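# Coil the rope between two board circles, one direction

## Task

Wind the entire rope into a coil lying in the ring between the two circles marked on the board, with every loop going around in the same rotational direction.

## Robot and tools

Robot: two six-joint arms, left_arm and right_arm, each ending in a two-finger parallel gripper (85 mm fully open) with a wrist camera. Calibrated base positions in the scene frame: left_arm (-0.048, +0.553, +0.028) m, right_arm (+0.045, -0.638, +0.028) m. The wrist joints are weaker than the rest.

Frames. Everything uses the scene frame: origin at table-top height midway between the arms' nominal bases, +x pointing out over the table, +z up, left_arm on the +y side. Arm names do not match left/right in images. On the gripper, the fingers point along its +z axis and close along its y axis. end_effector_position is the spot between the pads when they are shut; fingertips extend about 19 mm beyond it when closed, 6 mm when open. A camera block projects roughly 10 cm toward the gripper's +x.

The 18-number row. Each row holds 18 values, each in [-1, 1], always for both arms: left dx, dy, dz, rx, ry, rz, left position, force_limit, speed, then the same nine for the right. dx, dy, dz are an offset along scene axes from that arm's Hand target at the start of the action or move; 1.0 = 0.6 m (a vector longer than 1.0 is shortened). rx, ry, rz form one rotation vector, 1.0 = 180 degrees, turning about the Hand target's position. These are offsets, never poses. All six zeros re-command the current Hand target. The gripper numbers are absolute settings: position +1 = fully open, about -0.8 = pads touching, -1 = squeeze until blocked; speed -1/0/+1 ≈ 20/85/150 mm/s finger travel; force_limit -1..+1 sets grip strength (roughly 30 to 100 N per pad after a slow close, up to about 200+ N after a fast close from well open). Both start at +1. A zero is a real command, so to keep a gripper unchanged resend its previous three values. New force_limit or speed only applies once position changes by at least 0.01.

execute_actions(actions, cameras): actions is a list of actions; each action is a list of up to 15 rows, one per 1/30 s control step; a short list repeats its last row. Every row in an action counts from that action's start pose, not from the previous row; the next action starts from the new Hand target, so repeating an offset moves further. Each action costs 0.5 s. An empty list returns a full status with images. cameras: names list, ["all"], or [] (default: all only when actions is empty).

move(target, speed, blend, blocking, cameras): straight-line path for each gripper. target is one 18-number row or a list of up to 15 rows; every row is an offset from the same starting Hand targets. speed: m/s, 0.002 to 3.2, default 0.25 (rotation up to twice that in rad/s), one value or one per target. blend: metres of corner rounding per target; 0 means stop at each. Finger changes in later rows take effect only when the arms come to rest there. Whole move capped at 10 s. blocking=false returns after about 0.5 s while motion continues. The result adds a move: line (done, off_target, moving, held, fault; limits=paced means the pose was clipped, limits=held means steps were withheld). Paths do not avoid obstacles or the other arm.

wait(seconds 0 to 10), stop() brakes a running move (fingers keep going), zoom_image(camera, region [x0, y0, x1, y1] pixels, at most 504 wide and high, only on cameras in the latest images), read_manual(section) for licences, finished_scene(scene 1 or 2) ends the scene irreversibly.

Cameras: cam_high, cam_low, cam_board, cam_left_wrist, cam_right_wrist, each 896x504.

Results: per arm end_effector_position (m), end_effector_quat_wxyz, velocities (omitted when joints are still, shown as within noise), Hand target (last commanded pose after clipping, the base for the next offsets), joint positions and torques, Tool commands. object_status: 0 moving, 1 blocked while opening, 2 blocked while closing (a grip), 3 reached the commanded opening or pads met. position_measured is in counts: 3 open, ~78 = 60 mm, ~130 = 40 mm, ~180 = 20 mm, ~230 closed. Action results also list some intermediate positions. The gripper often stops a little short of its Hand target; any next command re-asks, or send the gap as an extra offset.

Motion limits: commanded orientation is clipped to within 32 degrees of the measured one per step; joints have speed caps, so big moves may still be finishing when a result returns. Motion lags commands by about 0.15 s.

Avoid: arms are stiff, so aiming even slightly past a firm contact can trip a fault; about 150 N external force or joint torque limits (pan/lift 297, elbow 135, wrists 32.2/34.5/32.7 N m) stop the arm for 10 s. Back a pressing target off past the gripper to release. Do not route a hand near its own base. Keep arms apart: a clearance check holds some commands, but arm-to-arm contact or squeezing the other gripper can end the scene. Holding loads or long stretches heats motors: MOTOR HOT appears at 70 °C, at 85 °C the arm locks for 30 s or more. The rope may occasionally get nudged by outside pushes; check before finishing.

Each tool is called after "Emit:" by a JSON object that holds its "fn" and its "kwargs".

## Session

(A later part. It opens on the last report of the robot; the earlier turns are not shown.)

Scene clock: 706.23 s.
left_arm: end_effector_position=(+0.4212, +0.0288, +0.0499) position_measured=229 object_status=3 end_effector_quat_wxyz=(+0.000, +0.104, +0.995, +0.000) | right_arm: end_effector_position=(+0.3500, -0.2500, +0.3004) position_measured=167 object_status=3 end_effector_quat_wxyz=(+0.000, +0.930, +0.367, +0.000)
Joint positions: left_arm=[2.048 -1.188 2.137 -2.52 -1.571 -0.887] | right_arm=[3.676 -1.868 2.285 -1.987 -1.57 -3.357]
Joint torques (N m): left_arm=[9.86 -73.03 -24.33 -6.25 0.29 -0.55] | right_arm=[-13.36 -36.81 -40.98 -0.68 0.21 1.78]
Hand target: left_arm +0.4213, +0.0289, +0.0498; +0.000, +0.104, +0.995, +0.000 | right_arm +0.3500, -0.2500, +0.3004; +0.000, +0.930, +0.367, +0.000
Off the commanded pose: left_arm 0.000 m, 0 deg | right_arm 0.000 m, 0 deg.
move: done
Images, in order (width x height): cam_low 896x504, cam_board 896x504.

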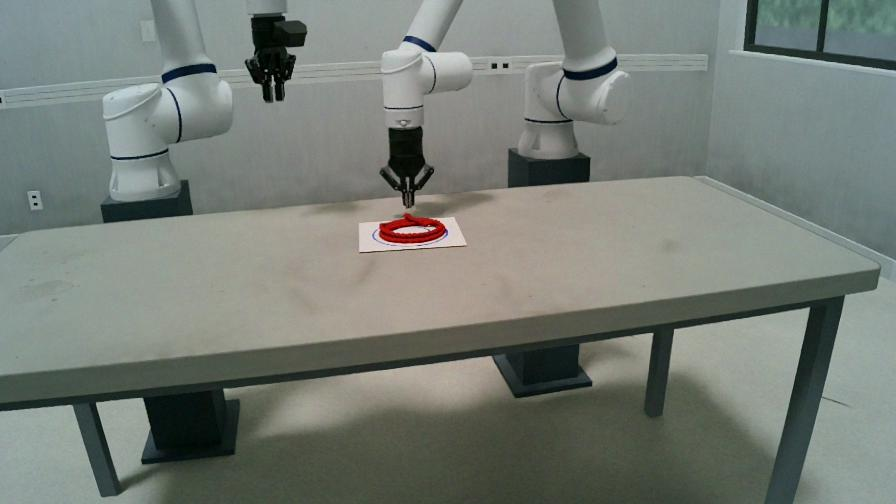

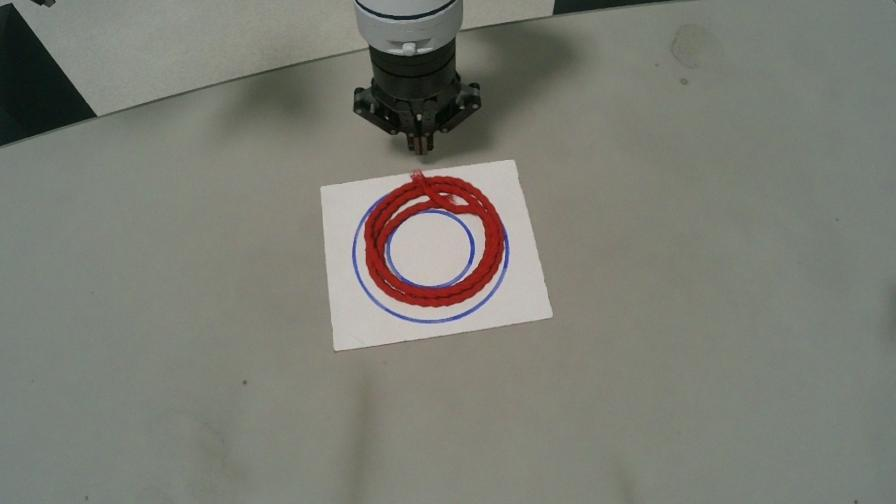

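Emit:
{"fn": "execute_actions", "kwargs": {"actions": [], "cameras": ["cam_board","cam_left_wrist"]}}

Scene clock: 711.47 s.
left_arm: end_effector_position=(+0.4213, +0.0289, +0.0498) position_measured=229 object_status=3 end_effector_quat_wxyz=(+0.000, +0.104, +0.995, +0.000) | right_arm: end_effector_position=(+0.3500, -0.2500, +0.3004) position_measured=167 object_status=3 end_effector_quat_wxyz=(+0.000, +0.930, +0.367, +0.000)
Joint positions: left_arm=[2.048 -1.188 2.137 -2.52 -1.571 -0.887] | right_arm=[3.676 -1.868 2.285 -1.987 -1.57 -3.357]
Joint velocities: within noise
Joint torques (N m): left_arm=[19.16 -71.01 -22.41 -6.55 0.57 1.05] | right_arm=[-11.08 -37.1 -40.47 -0.57 0.14 1.81]
Hand target: left_arm +0.4213, +0.0289, +0.0498; +0.000, +0.104, +0.995, +0.000 | right_arm +0.3500, -0.2500, +0.3004; +0.000, +0.930, +0.367, +0.000
Tool commands: left_gripper/position=-0.8 left_gripper/force_limit=-1.0 left_gripper/speed=+0.0 right_gripper/position=-0.3 right_gripper/force_limit=-0.5 right_gripper/speed=-1.0
Off the commanded pose: left_arm 0.000 m, 0 deg | right_arm 0.000 m, 0 deg.
Images, in order (width x height): cam_board 896x504, cam_left_wrist 896x504.

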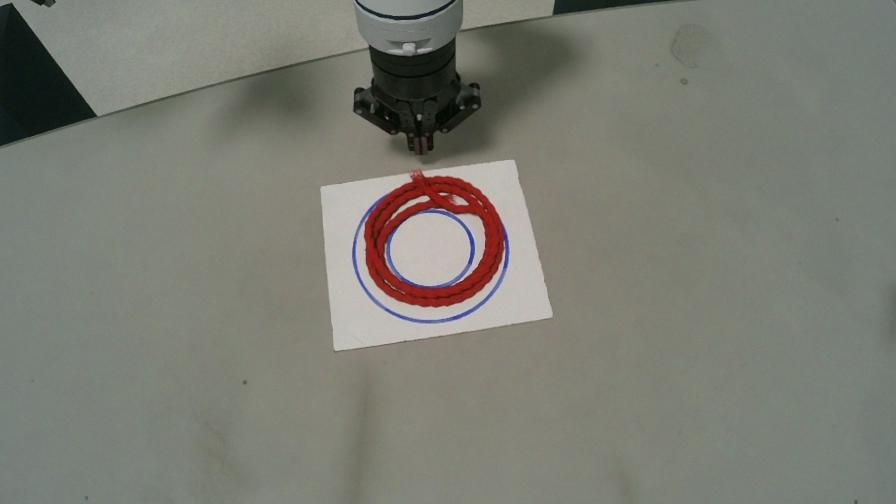

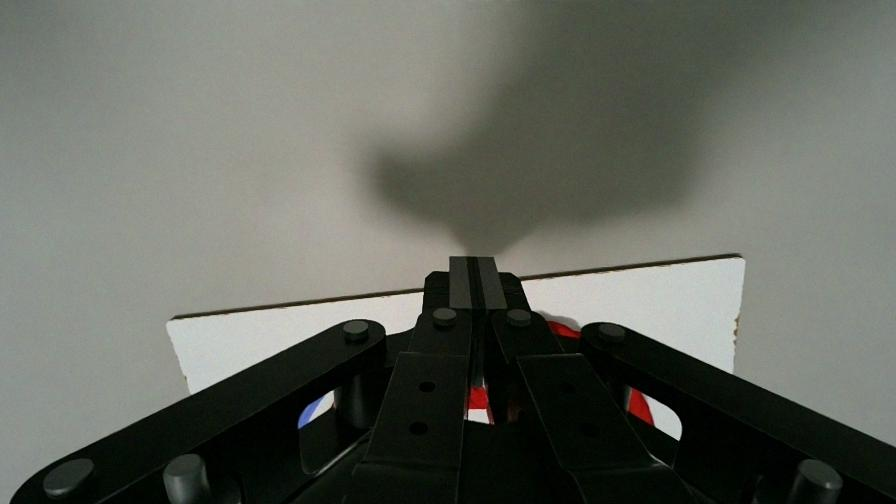

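Emit:
{"fn": "zoom_image", "kwargs": {"camera": "cam_board", "region": [330, 120, 540, 340]}}

Scaled by 2.291 from the camera's 896x504 image, which has a finer 1280x720 frame.

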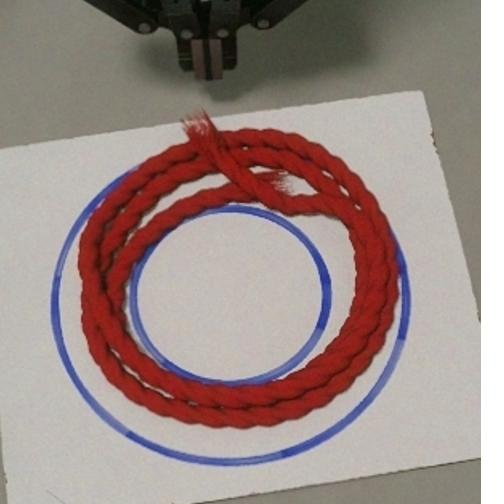

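Emit:
{"fn": "move", "kwargs": {"target": [0,0,-0.0305,0,0,0,-0.8,-1,0, 0,0,0,0,0,0,-0.3,-0.5,-1], "speed": 0.04, "cameras": ["cam_board","cam_low"]}}

Scene clock: 720.53 s.
left_arm: end_effector_position=(+0.4213, +0.0289, +0.0316) position_measured=229 object_status=3 end_effector_quat_wxyz=(+0.000, +0.104, +0.995, +0.000) | right_arm: end_effector_position=(+0.3500, -0.2500, +0.3004) position_measured=167 object_status=3 end_effector_quat_wxyz=(+0.000, +0.930, +0.367, +0.000)
Joint positions: left_arm=[2.048 -1.159 2.143 -2.555 -1.571 -0.887] | right_arm=[3.676 -1.868 2.285 -1.987 -1.57 -3.357]
Joint torques (N m): left_arm=[12.27 -72.43 -21.83 -7.27 0.82 0.88] | right_arm=[-7.28 -37.13 -41.08 -0.53 0.06 1.77]
Hand target: left_arm +0.4213, +0.0289, +0.0315; +0.000, +0.104, +0.995, +0.000 | right_arm +0.3500, -0.2500, +0.3004; +0.000, +0.930, +0.367, +0.000
Off the commanded pose: left_arm 0.000 m, 0 deg | right_arm 0.000 m, 0 deg.
move: done
Images, in order (width x height): cam_low 896x504, cam_board 896x504.

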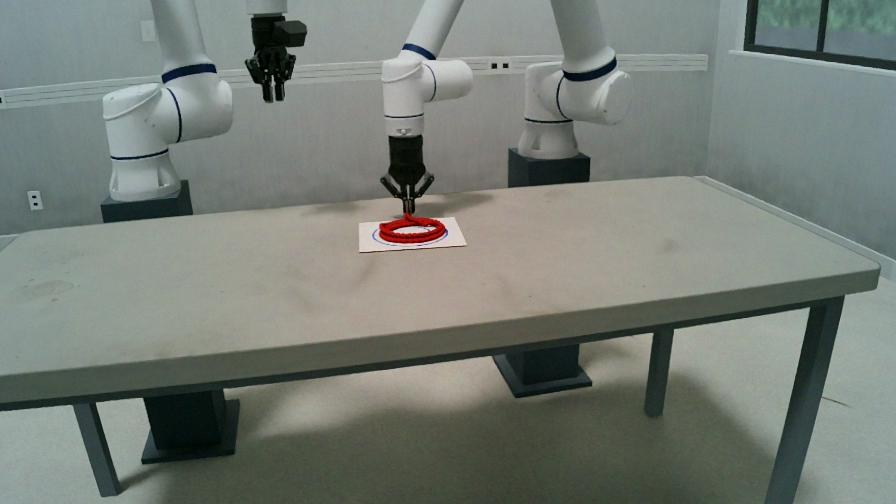

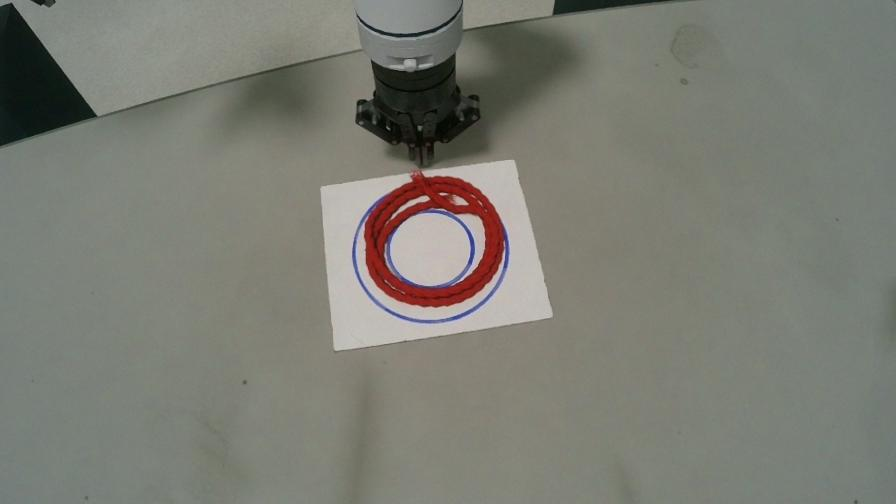

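Emit:
{"fn": "move", "kwargs": {"target": [0.0277,-0.0059,0,0,0,0,-0.8,-1,0, 0,0,0,0,0,0,-0.3,-0.5,-1], "speed": 0.03, "cameras": ["cam_board"]}}

Emit:
{"fn": "zoom_image", "kwargs": {"camera": "cam_board", "region": [330, 120, 540, 340]}}

Scene clock: 722.63 s.
left_arm: end_effector_position=(+0.4378, +0.0254, +0.0315) position_measured=229 object_status=3 end_effector_quat_wxyz=(+0.000, +0.104, +0.995, +0.000) | right_arm: end_effector_position=(+0.3500, -0.2500, +0.3004) position_measured=167 object_status=3 end_effector_quat_wxyz=(+0.000, +0.930, +0.367, +0.000)
Joint positions: left_arm=[2.067 -1.143 2.115 -2.543 -1.571 -0.868] | right_arm=[3.676 -1.868 2.285 -1.987 -1.57 -3.357]
Joint torques (N m): left_arm=[16.95 -73.99 -43.41 -1.65 0.83 2.67] | right_arm=[-5.35 -36.69 -41.08 -0.54 0.13 1.68]
Hand target: left_arm +0.4379, +0.0253, +0.0315; +0.000, +0.104, +0.995, +0.000 | right_arm +0.3500, -0.2500, +0.3004; +0.000, +0.930, +0.367, +0.000
Off the commanded pose: left_arm 0.000 m, 0 deg | right_arm 0.000 m, 0 deg.
move: done
Images, in order (width x height): cam_board 896x504.

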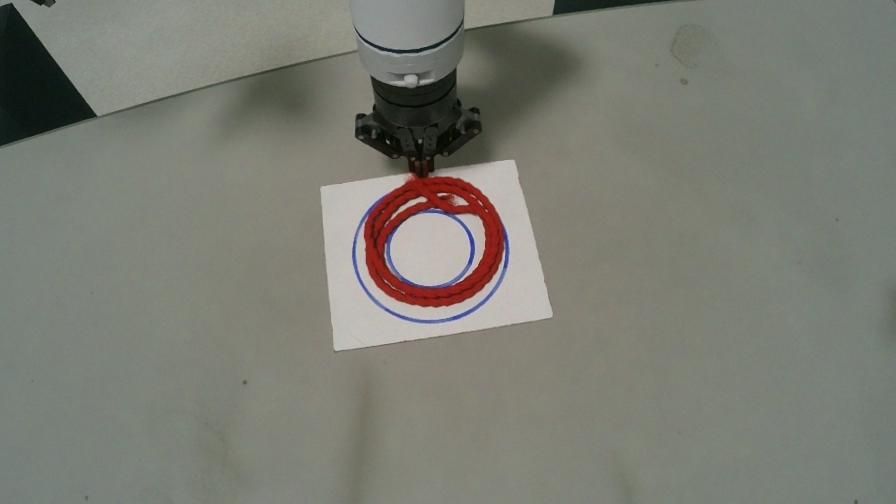

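Scaled by 2.291 from the camera's 896x504 image, which has a finer 1280x720 frame.

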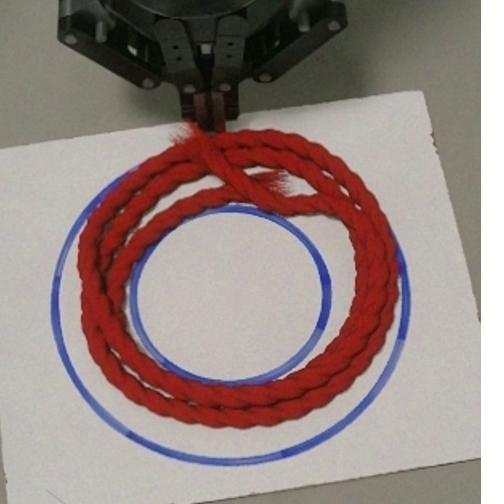

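Emit:
{"fn": "move", "kwargs": {"target": [0.0114,-0.0024,0,0,0,0,-0.8,-1,0, 0,0,0,0,0,0,-0.3,-0.5,-1], "speed": 0.02, "cameras": ["cam_board"]}}

Emit:
{"fn": "zoom_image", "kwargs": {"camera": "cam_board", "region": [330, 120, 540, 340]}}

Scene clock: 724.90 s.
left_arm: end_effector_position=(+0.4446, +0.0239, +0.0315) position_measured=229 object_status=3 end_effector_quat_wxyz=(+0.000, +0.104, +0.995, +0.000) | right_arm: end_effector_position=(+0.3500, -0.2500, +0.3004) position_measured=167 object_status=3 end_effector_quat_wxyz=(+0.000, +0.930, +0.367, +0.000)
Joint positions: left_arm=[2.074 -1.137 2.104 -2.538 -1.571 -0.86] | right_arm=[3.676 -1.868 2.285 -1.987 -1.57 -3.357]
Joint torques (N m): left_arm=[16.92 -76.58 -44.35 -1.22 -0.26 2.35] | right_arm=[-3.03 -36.44 -41.55 -0.72 0.15 1.81]
Hand target: left_arm +0.4447, +0.0239, +0.0315; +0.000, +0.104, +0.995, +0.000 | right_arm +0.3500, -0.2500, +0.3004; +0.000, +0.930, +0.367, +0.000
Off the commanded pose: left_arm 0.000 m, 0 deg | right_arm 0.000 m, 0 deg.
move: done
Images, in order (width x height): cam_board 896x504.

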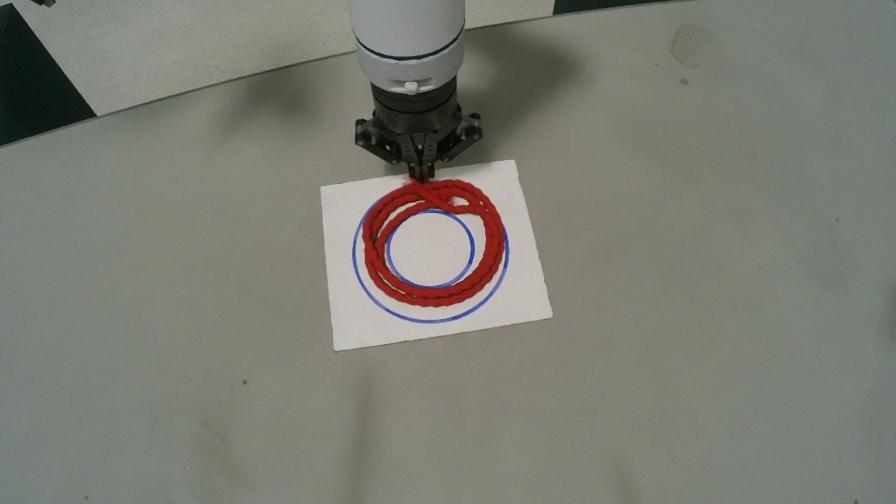

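Scaled by 2.291 from the camera's 896x504 image, which has a finer 1280x720 frame.

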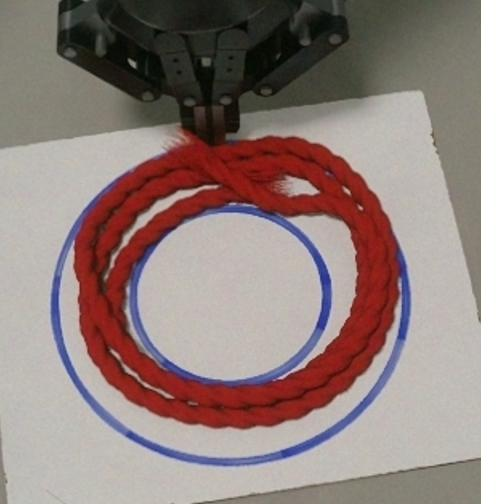

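Emit:
{"fn": "move", "kwargs": {"target": [0.0065,-0.0014,0,0,0,0,-0.8,-1,0, 0,0,0,0,0,0,-0.3,-0.5,-1], "speed": 0.02, "cameras": ["cam_board"]}}

Emit:
{"fn": "zoom_image", "kwargs": {"camera": "cam_board", "region": [330, 120, 540, 340]}}

Scene clock: 728.10 s.
left_arm: end_effector_position=(+0.4485, +0.0231, +0.0315) position_measured=229 object_status=3 end_effector_quat_wxyz=(+0.000, +0.104, +0.995, +0.000) | right_arm: end_effector_position=(+0.3500, -0.2500, +0.3004) position_measured=167 object_status=3 end_effector_quat_wxyz=(+0.000, +0.930, +0.367, +0.000)
Joint positions: left_arm=[2.079 -1.133 2.098 -2.535 -1.571 -0.856] | right_arm=[3.676 -1.868 2.285 -1.987 -1.57 -3.357]
Joint torques (N m): left_arm=[18.39 -76.35 -42.98 -1.05 -0.08 3.22] | right_arm=[-0.31 -36.9 -41.62 -0.53 0.05 1.75]
Hand target: left_arm +0.4486, +0.0231, +0.0315; +0.000, +0.104, +0.995, +0.000 | right_arm +0.3500, -0.2500, +0.3004; +0.000, +0.930, +0.367, +0.000
Off the commanded pose: left_arm 0.000 m, 0 deg | right_arm 0.000 m, 0 deg.
move: done
Images, in order (width x height): cam_board 896x504.

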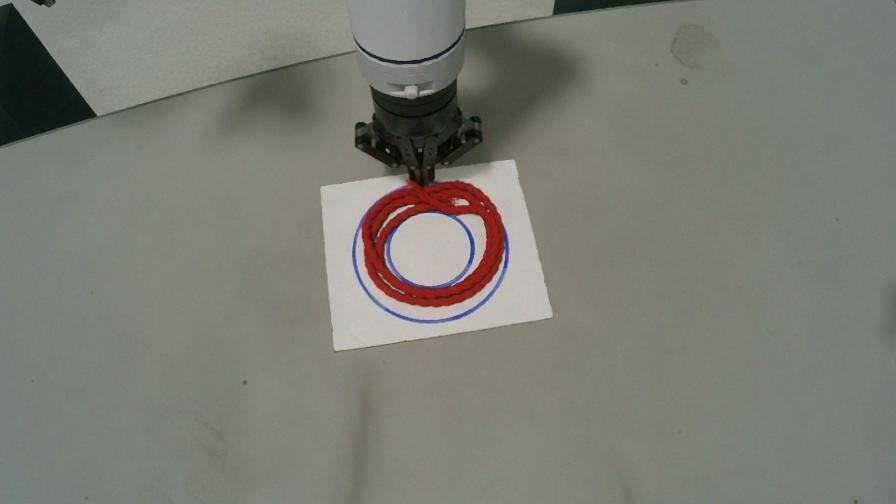

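Scaled by 2.291 from the camera's 896x504 image, which has a finer 1280x720 frame.

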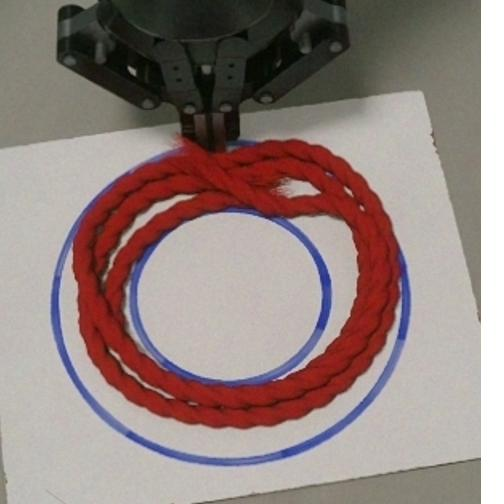

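Emit:
{"fn": "move", "kwargs": {"target": [[-0.0261,0.0055,0,0,0,0,-0.8,-1,0, 0,0,0,0,0,0,-0.3,-0.5,-1],[-0.0150,0.0577,0,0,0,0,-0.8,-1,0, 0,0,0,0,0,0,-0.3,-0.5,-1],[0.0077,0.0529,0,0,0,0,-0.8,-1,0, 0,0,0,0,0,0,-0.3,-0.5,-1]], "speed": [0.03,0.06,0.025], "cameras": ["cam_board"]}}

Emit:
{"fn": "zoom_image", "kwargs": {"camera": "cam_board", "region": [330, 120, 540, 340]}}

Scene clock: 734.33 s.
left_arm: end_effector_position=(+0.4531, +0.0548, +0.0315) position_measured=229 object_status=3 end_effector_quat_wxyz=(+0.000, +0.104, +0.995, +0.000) end_effector_velocity=(+0.004, -0.002, +0.002) end_effector_angular_velocity=(-0.003, -0.003, +0.000) | right_arm: end_effector_position=(+0.3500, -0.2500, +0.3004) position_measured=167 object_status=3 end_effector_quat_wxyz=(+0.000, +0.930, +0.367, +0.000)
Joint positions: left_arm=[2.107 -1.155 2.136 -2.552 -1.571 -0.827] | right_arm=[3.676 -1.868 2.285 -1.987 -1.57 -3.357]
Joint velocities: left_arm=[0.003 0.001 -0.006 0.001 0.001 0.002] | right_arm=[within noise]
Joint torques (N m): left_arm=[19.85 -72.12 -42.19 -1.13 0.69 2.79] | right_arm=[6.04 -36.81 -42.1 -0.71 0.06 1.81]
Hand target: left_arm +0.4533, +0.0548, +0.0315; +0.000, +0.104, +0.995, +0.000 | right_arm +0.3500, -0.2500, +0.3004; +0.000, +0.930, +0.367, +0.000
Off the commanded pose: left_arm 0.000 m, 0 deg | right_arm 0.000 m, 0 deg.
move: done
Images, in order (width x height): cam_board 896x504.

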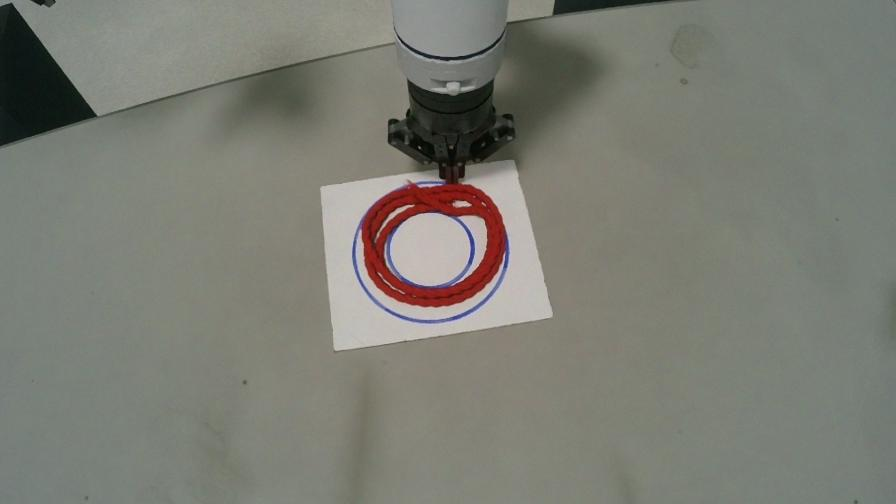

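Scaled by 2.291 from the camera's 896x504 image, which has a finer 1280x720 frame.

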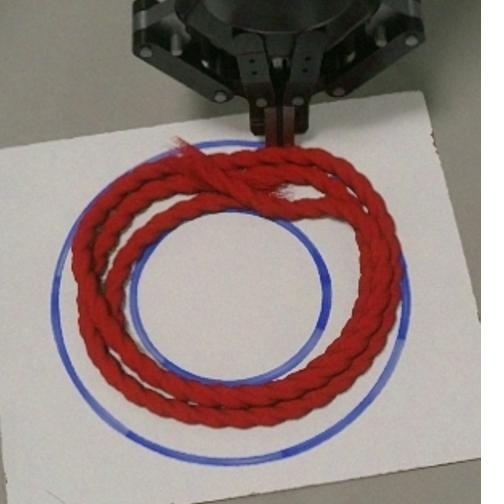

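Emit:
{"fn": "zoom_image", "kwargs": {"camera": "cam_board", "region": [380, 250, 490, 320]}}

Scaled by 4.582 from the camera's 896x504 image, which has a finer 1280x720 frame.

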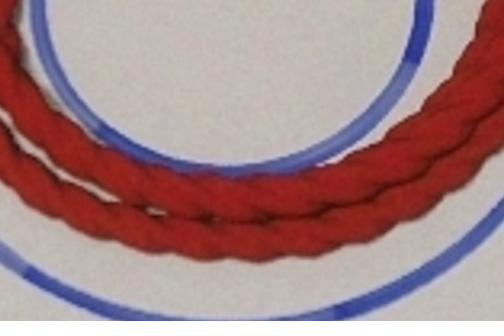

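Emit:
{"fn": "move", "kwargs": {"target": [[-0.0375,0.0080,0,0,0,0,-0.8,-1,0, 0,0,0,0,0,0,-0.3,-0.5,-1],[0.0135,0.0874,0,0,0,-0.25,-0.8,-1,0, 0,0,0,0,0,0,-0.3,-0.5,-1]], "speed": [0.04,0.1], "cameras": ["cam_board"]}}

Emit:
{"fn": "zoom_image", "kwargs": {"camera": "cam_board", "region": [330, 120, 540, 340]}}

Scene clock: 754.70 s.
left_arm: end_effector_position=(+0.4614, +0.1072, +0.0315) position_measured=229 object_status=3 end_effector_quat_wxyz=(+0.000, +0.477, +0.879, +0.000) | right_arm: end_effector_position=(+0.3500, -0.2500, +0.3004) position_measured=167 object_status=3 end_effector_quat_wxyz=(+0.000, +0.930, +0.367, +0.000)
Joint positions: left_arm=[2.159 -1.188 2.195 -2.577 -1.571 0.01] | right_arm=[3.676 -1.868 2.285 -1.987 -1.57 -3.357]
Joint torques (N m): left_arm=[16.39 -94.77 -18.85 -6.75 -0.64 2.75] | right_arm=[13.23 -35.87 -42.88 -0.6 0.02 1.51]
Hand target: left_arm +0.4614, +0.1072, +0.0315; +0.000, +0.477, +0.879, +0.000 | right_arm +0.3500, -0.2500, +0.3004; +0.000, +0.930, +0.367, +0.000
Off the commanded pose: left_arm 0.000 m, 0 deg | right_arm 0.000 m, 0 deg.
move: done
Images, in order (width x height): cam_board 896x504.

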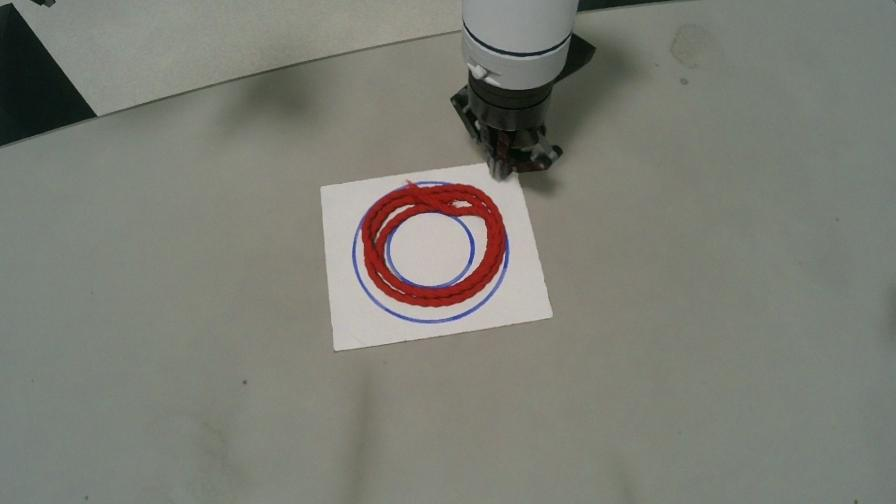

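Scaled by 2.291 from the camera's 896x504 image, which has a finer 1280x720 frame.

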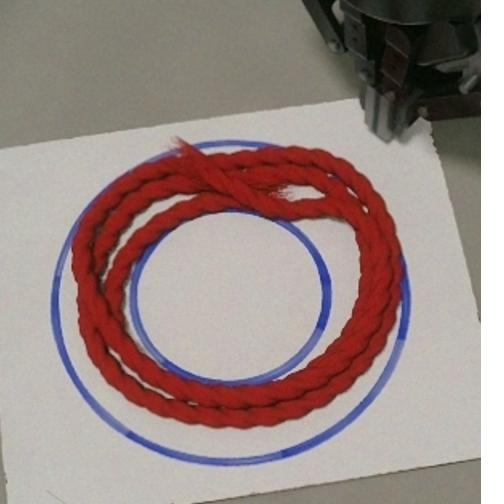

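Emit:
{"fn": "move", "kwargs": {"target": [0.0228,-0.0352,0,0,0,0,-0.8,-1,0, 0,0,0,0,0,0,-0.3,-0.5,-1], "speed": 0.025, "cameras": ["cam_board"]}}

Emit:
{"fn": "zoom_image", "kwargs": {"camera": "cam_board", "region": [330, 120, 540, 340]}}

Scene clock: 757.17 s.
left_arm: end_effector_position=(+0.4750, +0.0862, +0.0315) position_measured=229 object_status=3 end_effector_quat_wxyz=(+0.000, +0.477, +0.879, +0.000) | right_arm: end_effector_position=(+0.3500, -0.2500, +0.3004) position_measured=167 object_status=3 end_effector_quat_wxyz=(+0.000, +0.930, +0.367, +0.000)
Joint positions: left_arm=[2.159 -1.161 2.147 -2.557 -1.571 0.01] | right_arm=[3.676 -1.868 2.285 -1.987 -1.57 -3.357]
Joint torques (N m): left_arm=[-11.43 -72.26 -42.93 -1.4 -0.13 -3.36] | right_arm=[15.83 -35.99 -42.92 -0.84 0.21 1.79]
Hand target: left_arm +0.4750, +0.0861, +0.0315; +0.000, +0.477, +0.879, +0.000 | right_arm +0.3500, -0.2500, +0.3004; +0.000, +0.930, +0.367, +0.000
Off the commanded pose: left_arm 0.000 m, 0 deg | right_arm 0.000 m, 0 deg.
move: done
Images, in order (width x height): cam_board 896x504.

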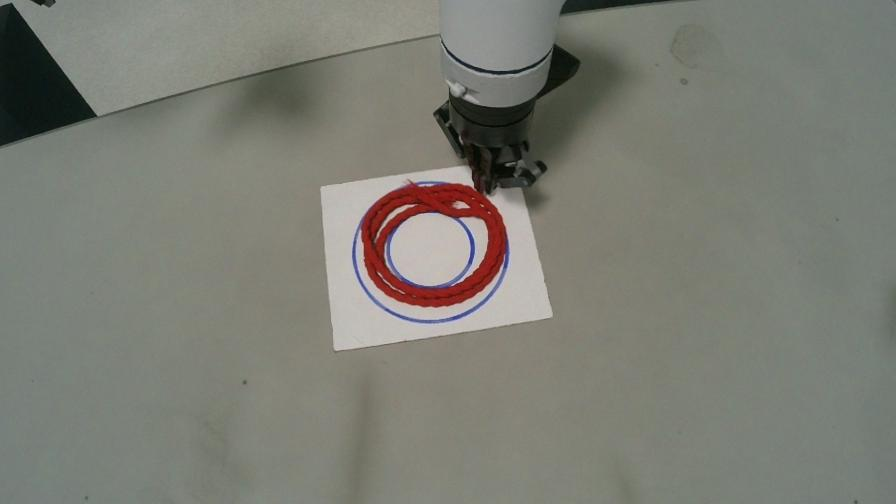

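Scaled by 2.291 from the camera's 896x504 image, which has a finer 1280x720 frame.

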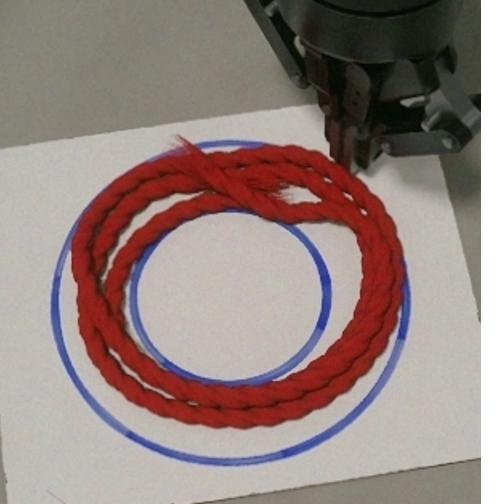

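Emit:
{"fn": "move", "kwargs": {"target": [0.0054,-0.0084,0,0,0,0,-0.8,-1,0, 0,0,0,0,0,0,-0.3,-0.5,-1], "speed": 0.02, "cameras": ["cam_board"]}}

Emit:
{"fn": "zoom_image", "kwargs": {"camera": "cam_board", "region": [330, 120, 540, 340]}}

Scene clock: 758.97 s.
left_arm: end_effector_position=(+0.4782, +0.0812, +0.0315) position_measured=229 object_status=3 end_effector_quat_wxyz=(+0.000, +0.477, +0.879, +0.000) | right_arm: end_effector_position=(+0.3500, -0.2500, +0.3004) position_measured=167 object_status=3 end_effector_quat_wxyz=(+0.000, +0.930, +0.367, +0.000)
Joint positions: left_arm=[2.159 -1.155 2.136 -2.552 -1.571 0.01] | right_arm=[3.676 -1.868 2.285 -1.987 -1.57 -3.357]
Joint torques (N m): left_arm=[-12.09 -72.33 -43.17 -1.18 -0.37 -3.18] | right_arm=[17.63 -35.67 -43.26 -0.8 0.02 1.6]
Hand target: left_arm +0.4783, +0.0811, +0.0315; +0.000, +0.477, +0.879, +0.000 | right_arm +0.3500, -0.2500, +0.3004; +0.000, +0.930, +0.367, +0.000
Off the commanded pose: left_arm 0.000 m, 0 deg | right_arm 0.000 m, 0 deg.
move: done
Images, in order (width x height): cam_board 896x504.

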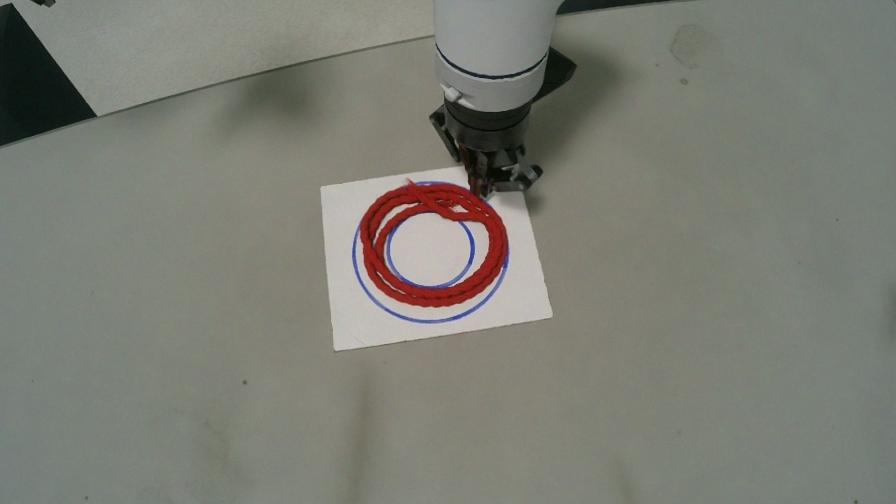

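Scaled by 2.291 from the camera's 896x504 image, which has a finer 1280x720 frame.

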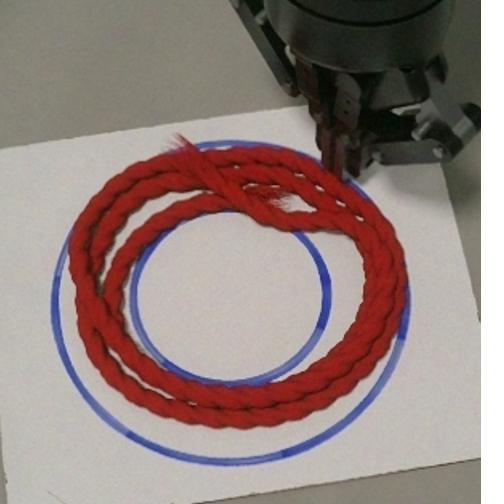

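Emit:
{"fn": "move", "kwargs": {"target": [[-0.02,0.0308,0,0,0,0,-0.8,-1,0, 0,0,0,0,0,0,-0.3,-0.5,-1],[-0.02,0.0308,0.075,0,0,0,-0.8,-1,0, 0,0,0,0,0,0,-0.3,-0.5,-1],[0.0653,-0.1007,0.075,0,0,0,-0.8,-1,0, 0,0,0,0,0,0,-0.3,-0.5,-1]], "speed": [0.04,0.08,0.08], "cameras": ["cam_board","cam_left_wrist"]}}

Emit:
{"fn": "zoom_image", "kwargs": {"camera": "cam_board", "region": [330, 120, 540, 340]}}

Scene clock: 768.97 s.
left_arm: end_effector_position=(+0.5174, +0.0207, +0.0765) position_measured=229 object_status=3 end_effector_quat_wxyz=(+0.000, +0.477, +0.879, +0.000) | right_arm: end_effector_position=(+0.3500, -0.2500, +0.3004) position_measured=167 object_status=3 end_effector_quat_wxyz=(+0.000, +0.930, +0.367, +0.000)
Joint positions: left_arm=[2.158 -1.139 1.98 -2.412 -1.571 0.009] | right_arm=[3.676 -1.868 2.285 -1.987 -1.57 -3.357]
Joint torques (N m): left_arm=[-6.37 -83.32 -48.67 -1.45 0.17 -2.98] | right_arm=[25.1 -35.01 -43.94 -0.73 -0.07 1.53]
Hand target: left_arm +0.5175, +0.0207, +0.0765; +0.000, +0.477, +0.879, +0.000 | right_arm +0.3500, -0.2500, +0.3004; +0.000, +0.930, +0.367, +0.000
Off the commanded pose: left_arm 0.000 m, 0 deg | right_arm 0.000 m, 0 deg.
move: done
Images, in order (width x height): cam_board 896x504, cam_left_wrist 896x504.

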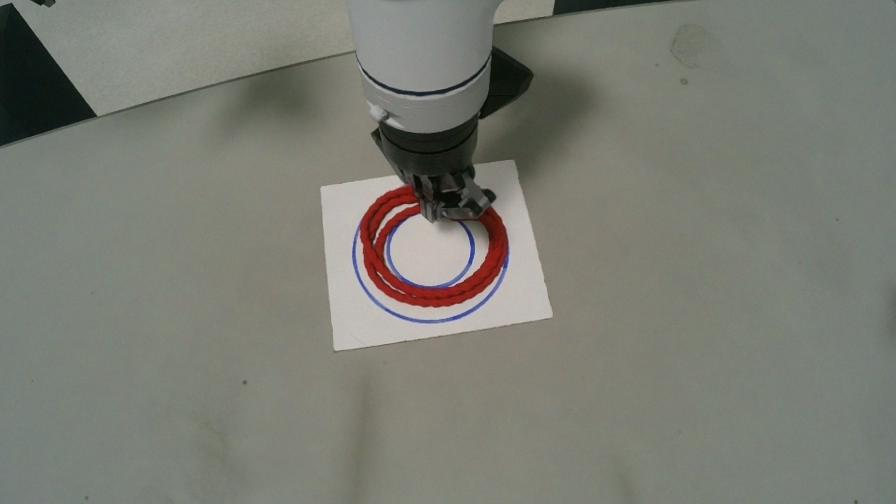

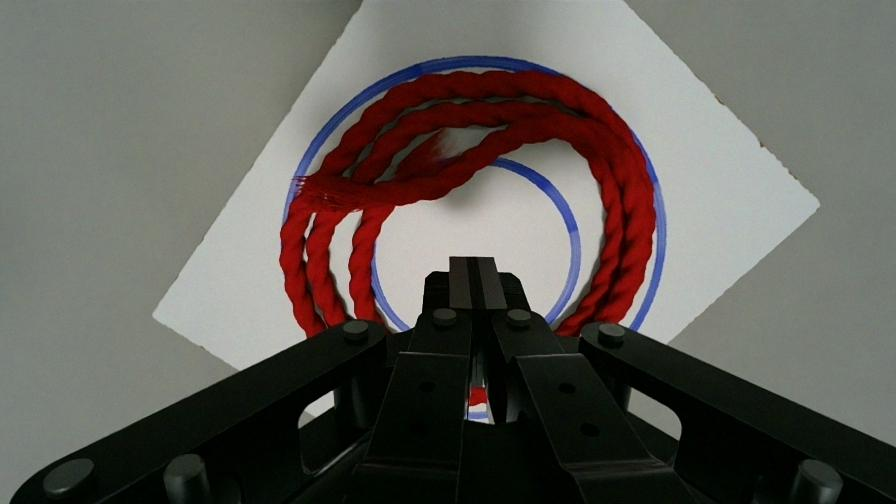

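Scaled by 2.291 from the camera's 896x504 image, which has a finer 1280x720 frame.

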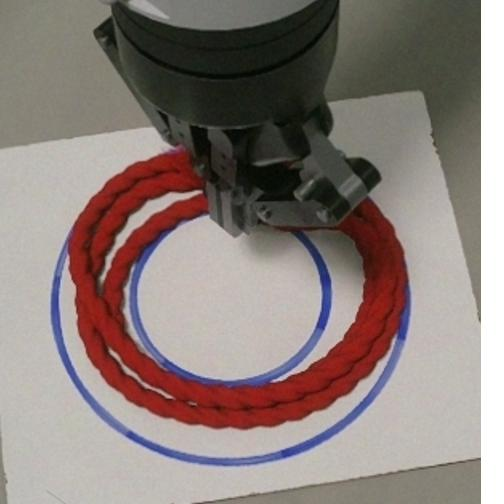

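Emit:
{"fn": "zoom_image", "kwargs": {"camera": "cam_left_wrist", "region": [240, 30, 700, 340]}}

Scaled by 1.096 from the camera's 896x504 image, which has a finer 1280x720 frame.

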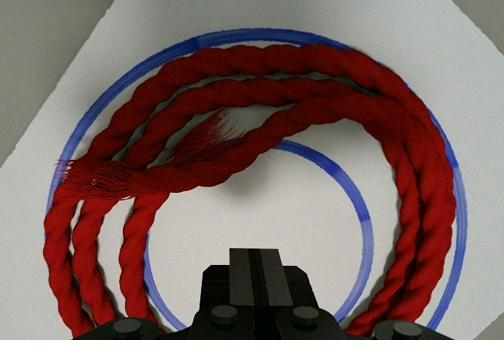

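Emit:
{"fn": "move", "kwargs": {"target": [[0.0015,-0.0027,0,0,0,0.0944,-0.8,-1,0, 0,0,0,0,0,0,-0.3,-0.5,-1],[0.0015,-0.0027,-0.05,0,0,0.0944,-0.8,-1,0, 0,0,0,0,0,0,-0.3,-0.5,-1]], "speed": [0.08,0.05], "cameras": ["cam_board","cam_left_wrist"]}}

Emit:
{"fn": "zoom_image", "kwargs": {"camera": "cam_left_wrist", "region": [200, 0, 700, 340]}}

Scene clock: 786.93 s.
left_arm: end_effector_position=(+0.5184, +0.0190, +0.0467) position_measured=229 object_status=3 end_effector_quat_wxyz=(+0.000, +0.342, +0.940, +0.000) | right_arm: end_effector_position=(+0.3500, -0.2500, +0.3004) position_measured=167 object_status=3 end_effector_quat_wxyz=(+0.000, +0.930, +0.367, +0.000)
Joint positions: left_arm=[2.157 -1.097 1.988 -2.462 -1.571 -0.288] | right_arm=[3.676 -1.868 2.285 -1.987 -1.57 -3.357]
Joint torques (N m): left_arm=[-9.14 -84.16 -24.35 -6.85 1.54 -4.23] | right_arm=[24.62 -35.11 -44.49 -0.9 0.08 1.64]
Hand target: left_arm +0.5184, +0.0190, +0.0465; +0.000, +0.342, +0.940, +0.000 | right_arm +0.3500, -0.2500, +0.3004; +0.000, +0.930, +0.367, +0.000
Off the commanded pose: left_arm 0.000 m, 0 deg | right_arm 0.000 m, 0 deg.
move: done
Images, in order (width x height): cam_board 896x504, cam_left_wrist 896x504.

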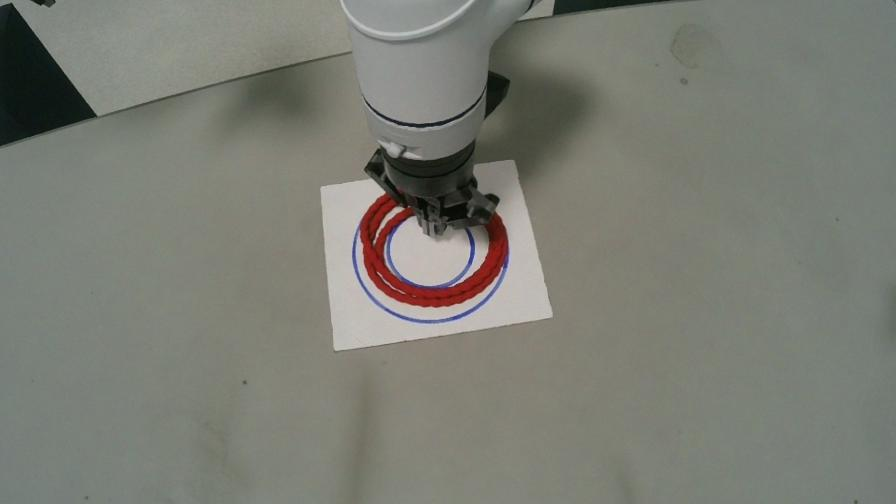

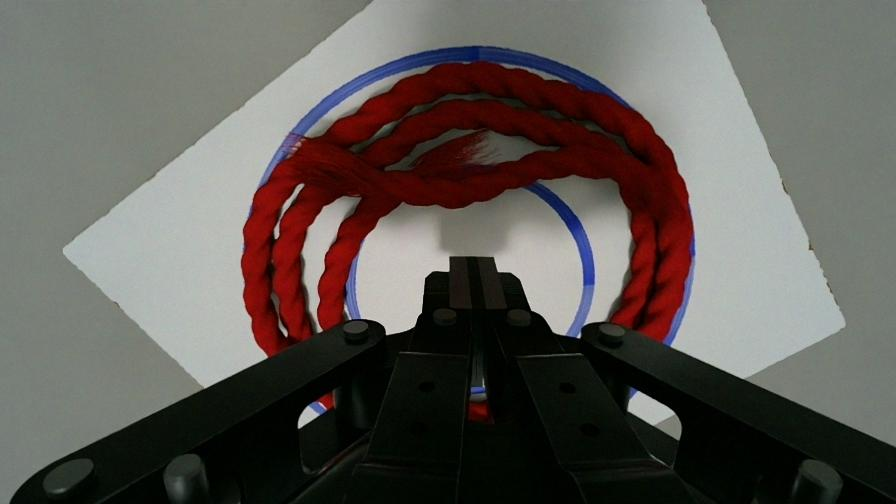

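Scaled by 1.008 from the camera's 896x504 image, which has a finer 1280x720 frame.

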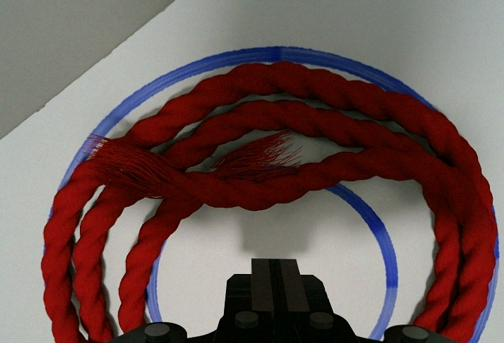

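Emit:
{"fn": "move", "kwargs": {"target": [[0,0,-0.025,0,0,0,-0.8,-1,0, 0,0,0,0,0,0,-0.3,-0.5,-1],[-0.0255,0.0214,-0.025,0,0,0,-0.8,-1,0, 0,0,0,0,0,0,-0.3,-0.5,-1]], "speed": [0.04,0.025], "cameras": ["cam_board","cam_left_wrist"]}}

Emit:
{"fn": "zoom_image", "kwargs": {"camera": "cam_left_wrist", "region": [200, 0, 700, 340]}}

Scene clock: 790.73 s.
left_arm: end_effector_position=(+0.5031, +0.0318, +0.0315) position_measured=229 object_status=3 end_effector_quat_wxyz=(+0.000, +0.342, +0.940, +0.000) | right_arm: end_effector_position=(+0.3500, -0.2500, +0.3004) position_measured=167 object_status=3 end_effector_quat_wxyz=(+0.000, +0.930, +0.367, +0.000)
Joint positions: left_arm=[2.15 -1.098 2.033 -2.506 -1.571 -0.296] | right_arm=[3.676 -1.868 2.285 -1.987 -1.57 -3.357]
Joint torques (N m): left_arm=[-13.35 -108.6 -23.35 -7.06 0.71 -4.48] | right_arm=[24.45 -35.06 -43.89 -0.66 -0.01 1.58]
Hand target: left_arm +0.5031, +0.0319, +0.0315; +0.000, +0.342, +0.940, +0.000 | right_arm +0.3500, -0.2500, +0.3004; +0.000, +0.930, +0.367, +0.000
Off the commanded pose: left_arm 0.000 m, 0 deg | right_arm 0.000 m, 0 deg.
move: done
Images, in order (width x height): cam_board 896x504, cam_left_wrist 896x504.

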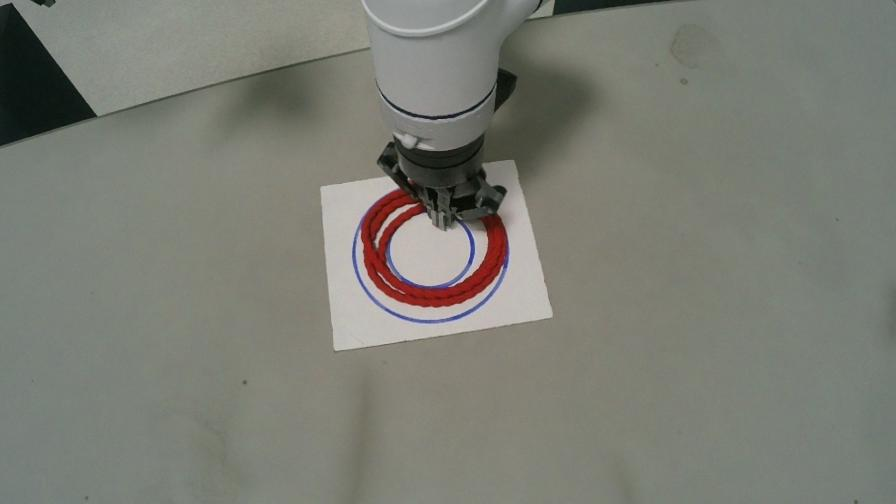

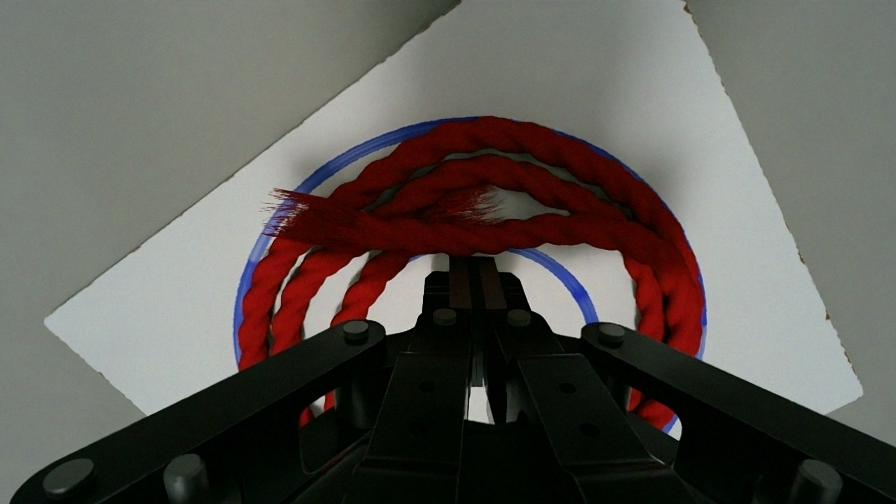

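Scaled by 1.008 from the camera's 896x504 image, which has a finer 1280x720 frame.

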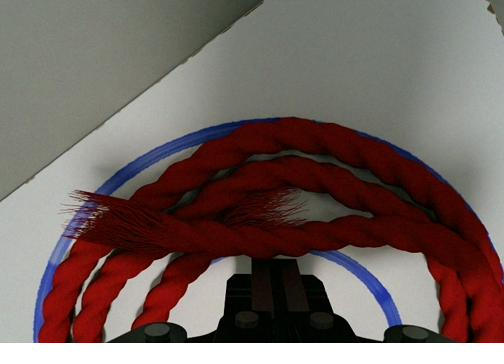

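Emit:
{"fn": "move", "kwargs": {"target": [-0.0102,0.0086,0,0,0,0,-0.8,-1,0, 0,0,0,0,0,0,-0.3,-0.5,-1], "speed": 0.02, "cameras": ["cam_board","cam_left_wrist"]}}

Emit:
{"fn": "zoom_image", "kwargs": {"camera": "cam_left_wrist", "region": [200, 0, 700, 340]}}

Scene clock: 794.70 s.
left_arm: end_effector_position=(+0.4970, +0.0370, +0.0315) position_measured=229 object_status=3 end_effector_quat_wxyz=(+0.000, +0.342, +0.940, +0.000) | right_arm: end_effector_position=(+0.3500, -0.2500, +0.3004) position_measured=167 object_status=3 end_effector_quat_wxyz=(+0.000, +0.930, +0.367, +0.000)
Joint positions: left_arm=[2.147 -1.106 2.049 -2.513 -1.571 -0.299] | right_arm=[3.676 -1.868 2.285 -1.987 -1.57 -3.357]
Joint torques (N m): left_arm=[-11.12 -105.67 -22.59 -6.58 -0.05 -4.48] | right_arm=[22.89 -34.32 -45.24 -0.81 0.05 1.54]
Hand target: left_arm +0.4969, +0.0370, +0.0315; +0.000, +0.342, +0.940, +0.000 | right_arm +0.3500, -0.2500, +0.3004; +0.000, +0.930, +0.367, +0.000
Off the commanded pose: left_arm 0.000 m, 0 deg | right_arm 0.000 m, 0 deg.
move: done
Images, in order (width x height): cam_board 896x504, cam_left_wrist 896x504.

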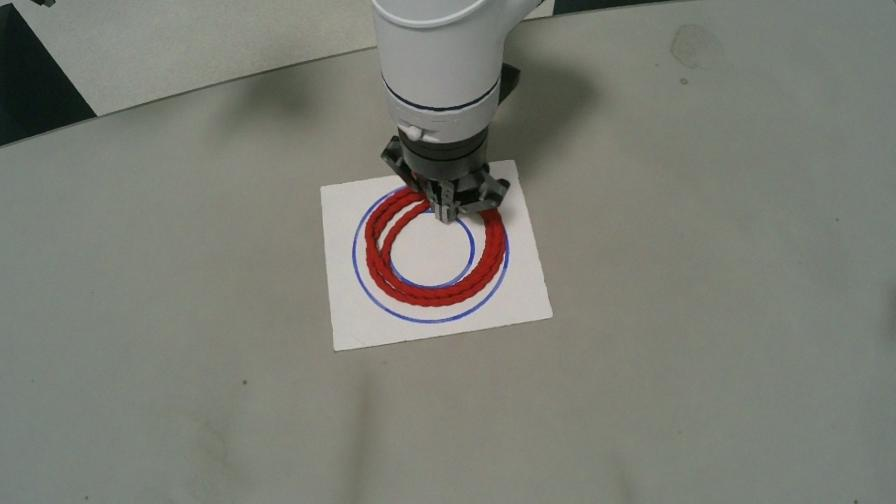

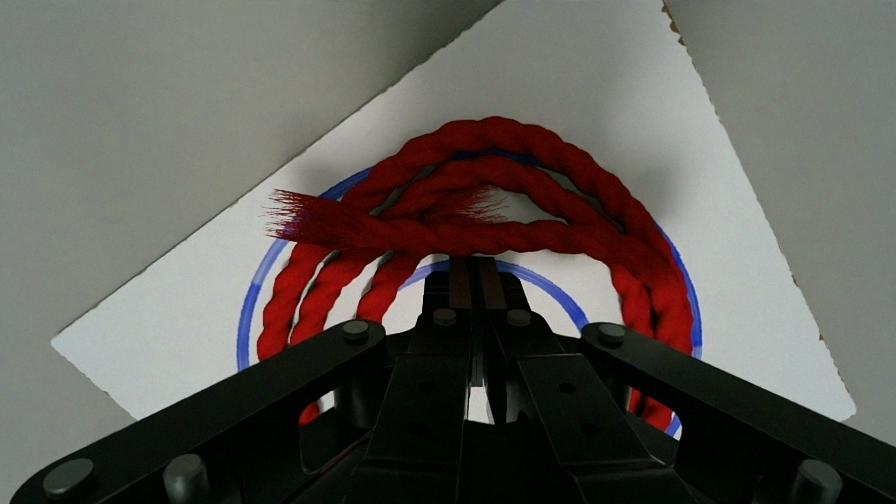

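Scaled by 1.008 from the camera's 896x504 image, which has a finer 1280x720 frame.

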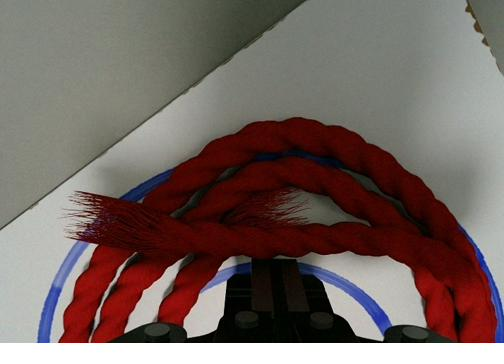

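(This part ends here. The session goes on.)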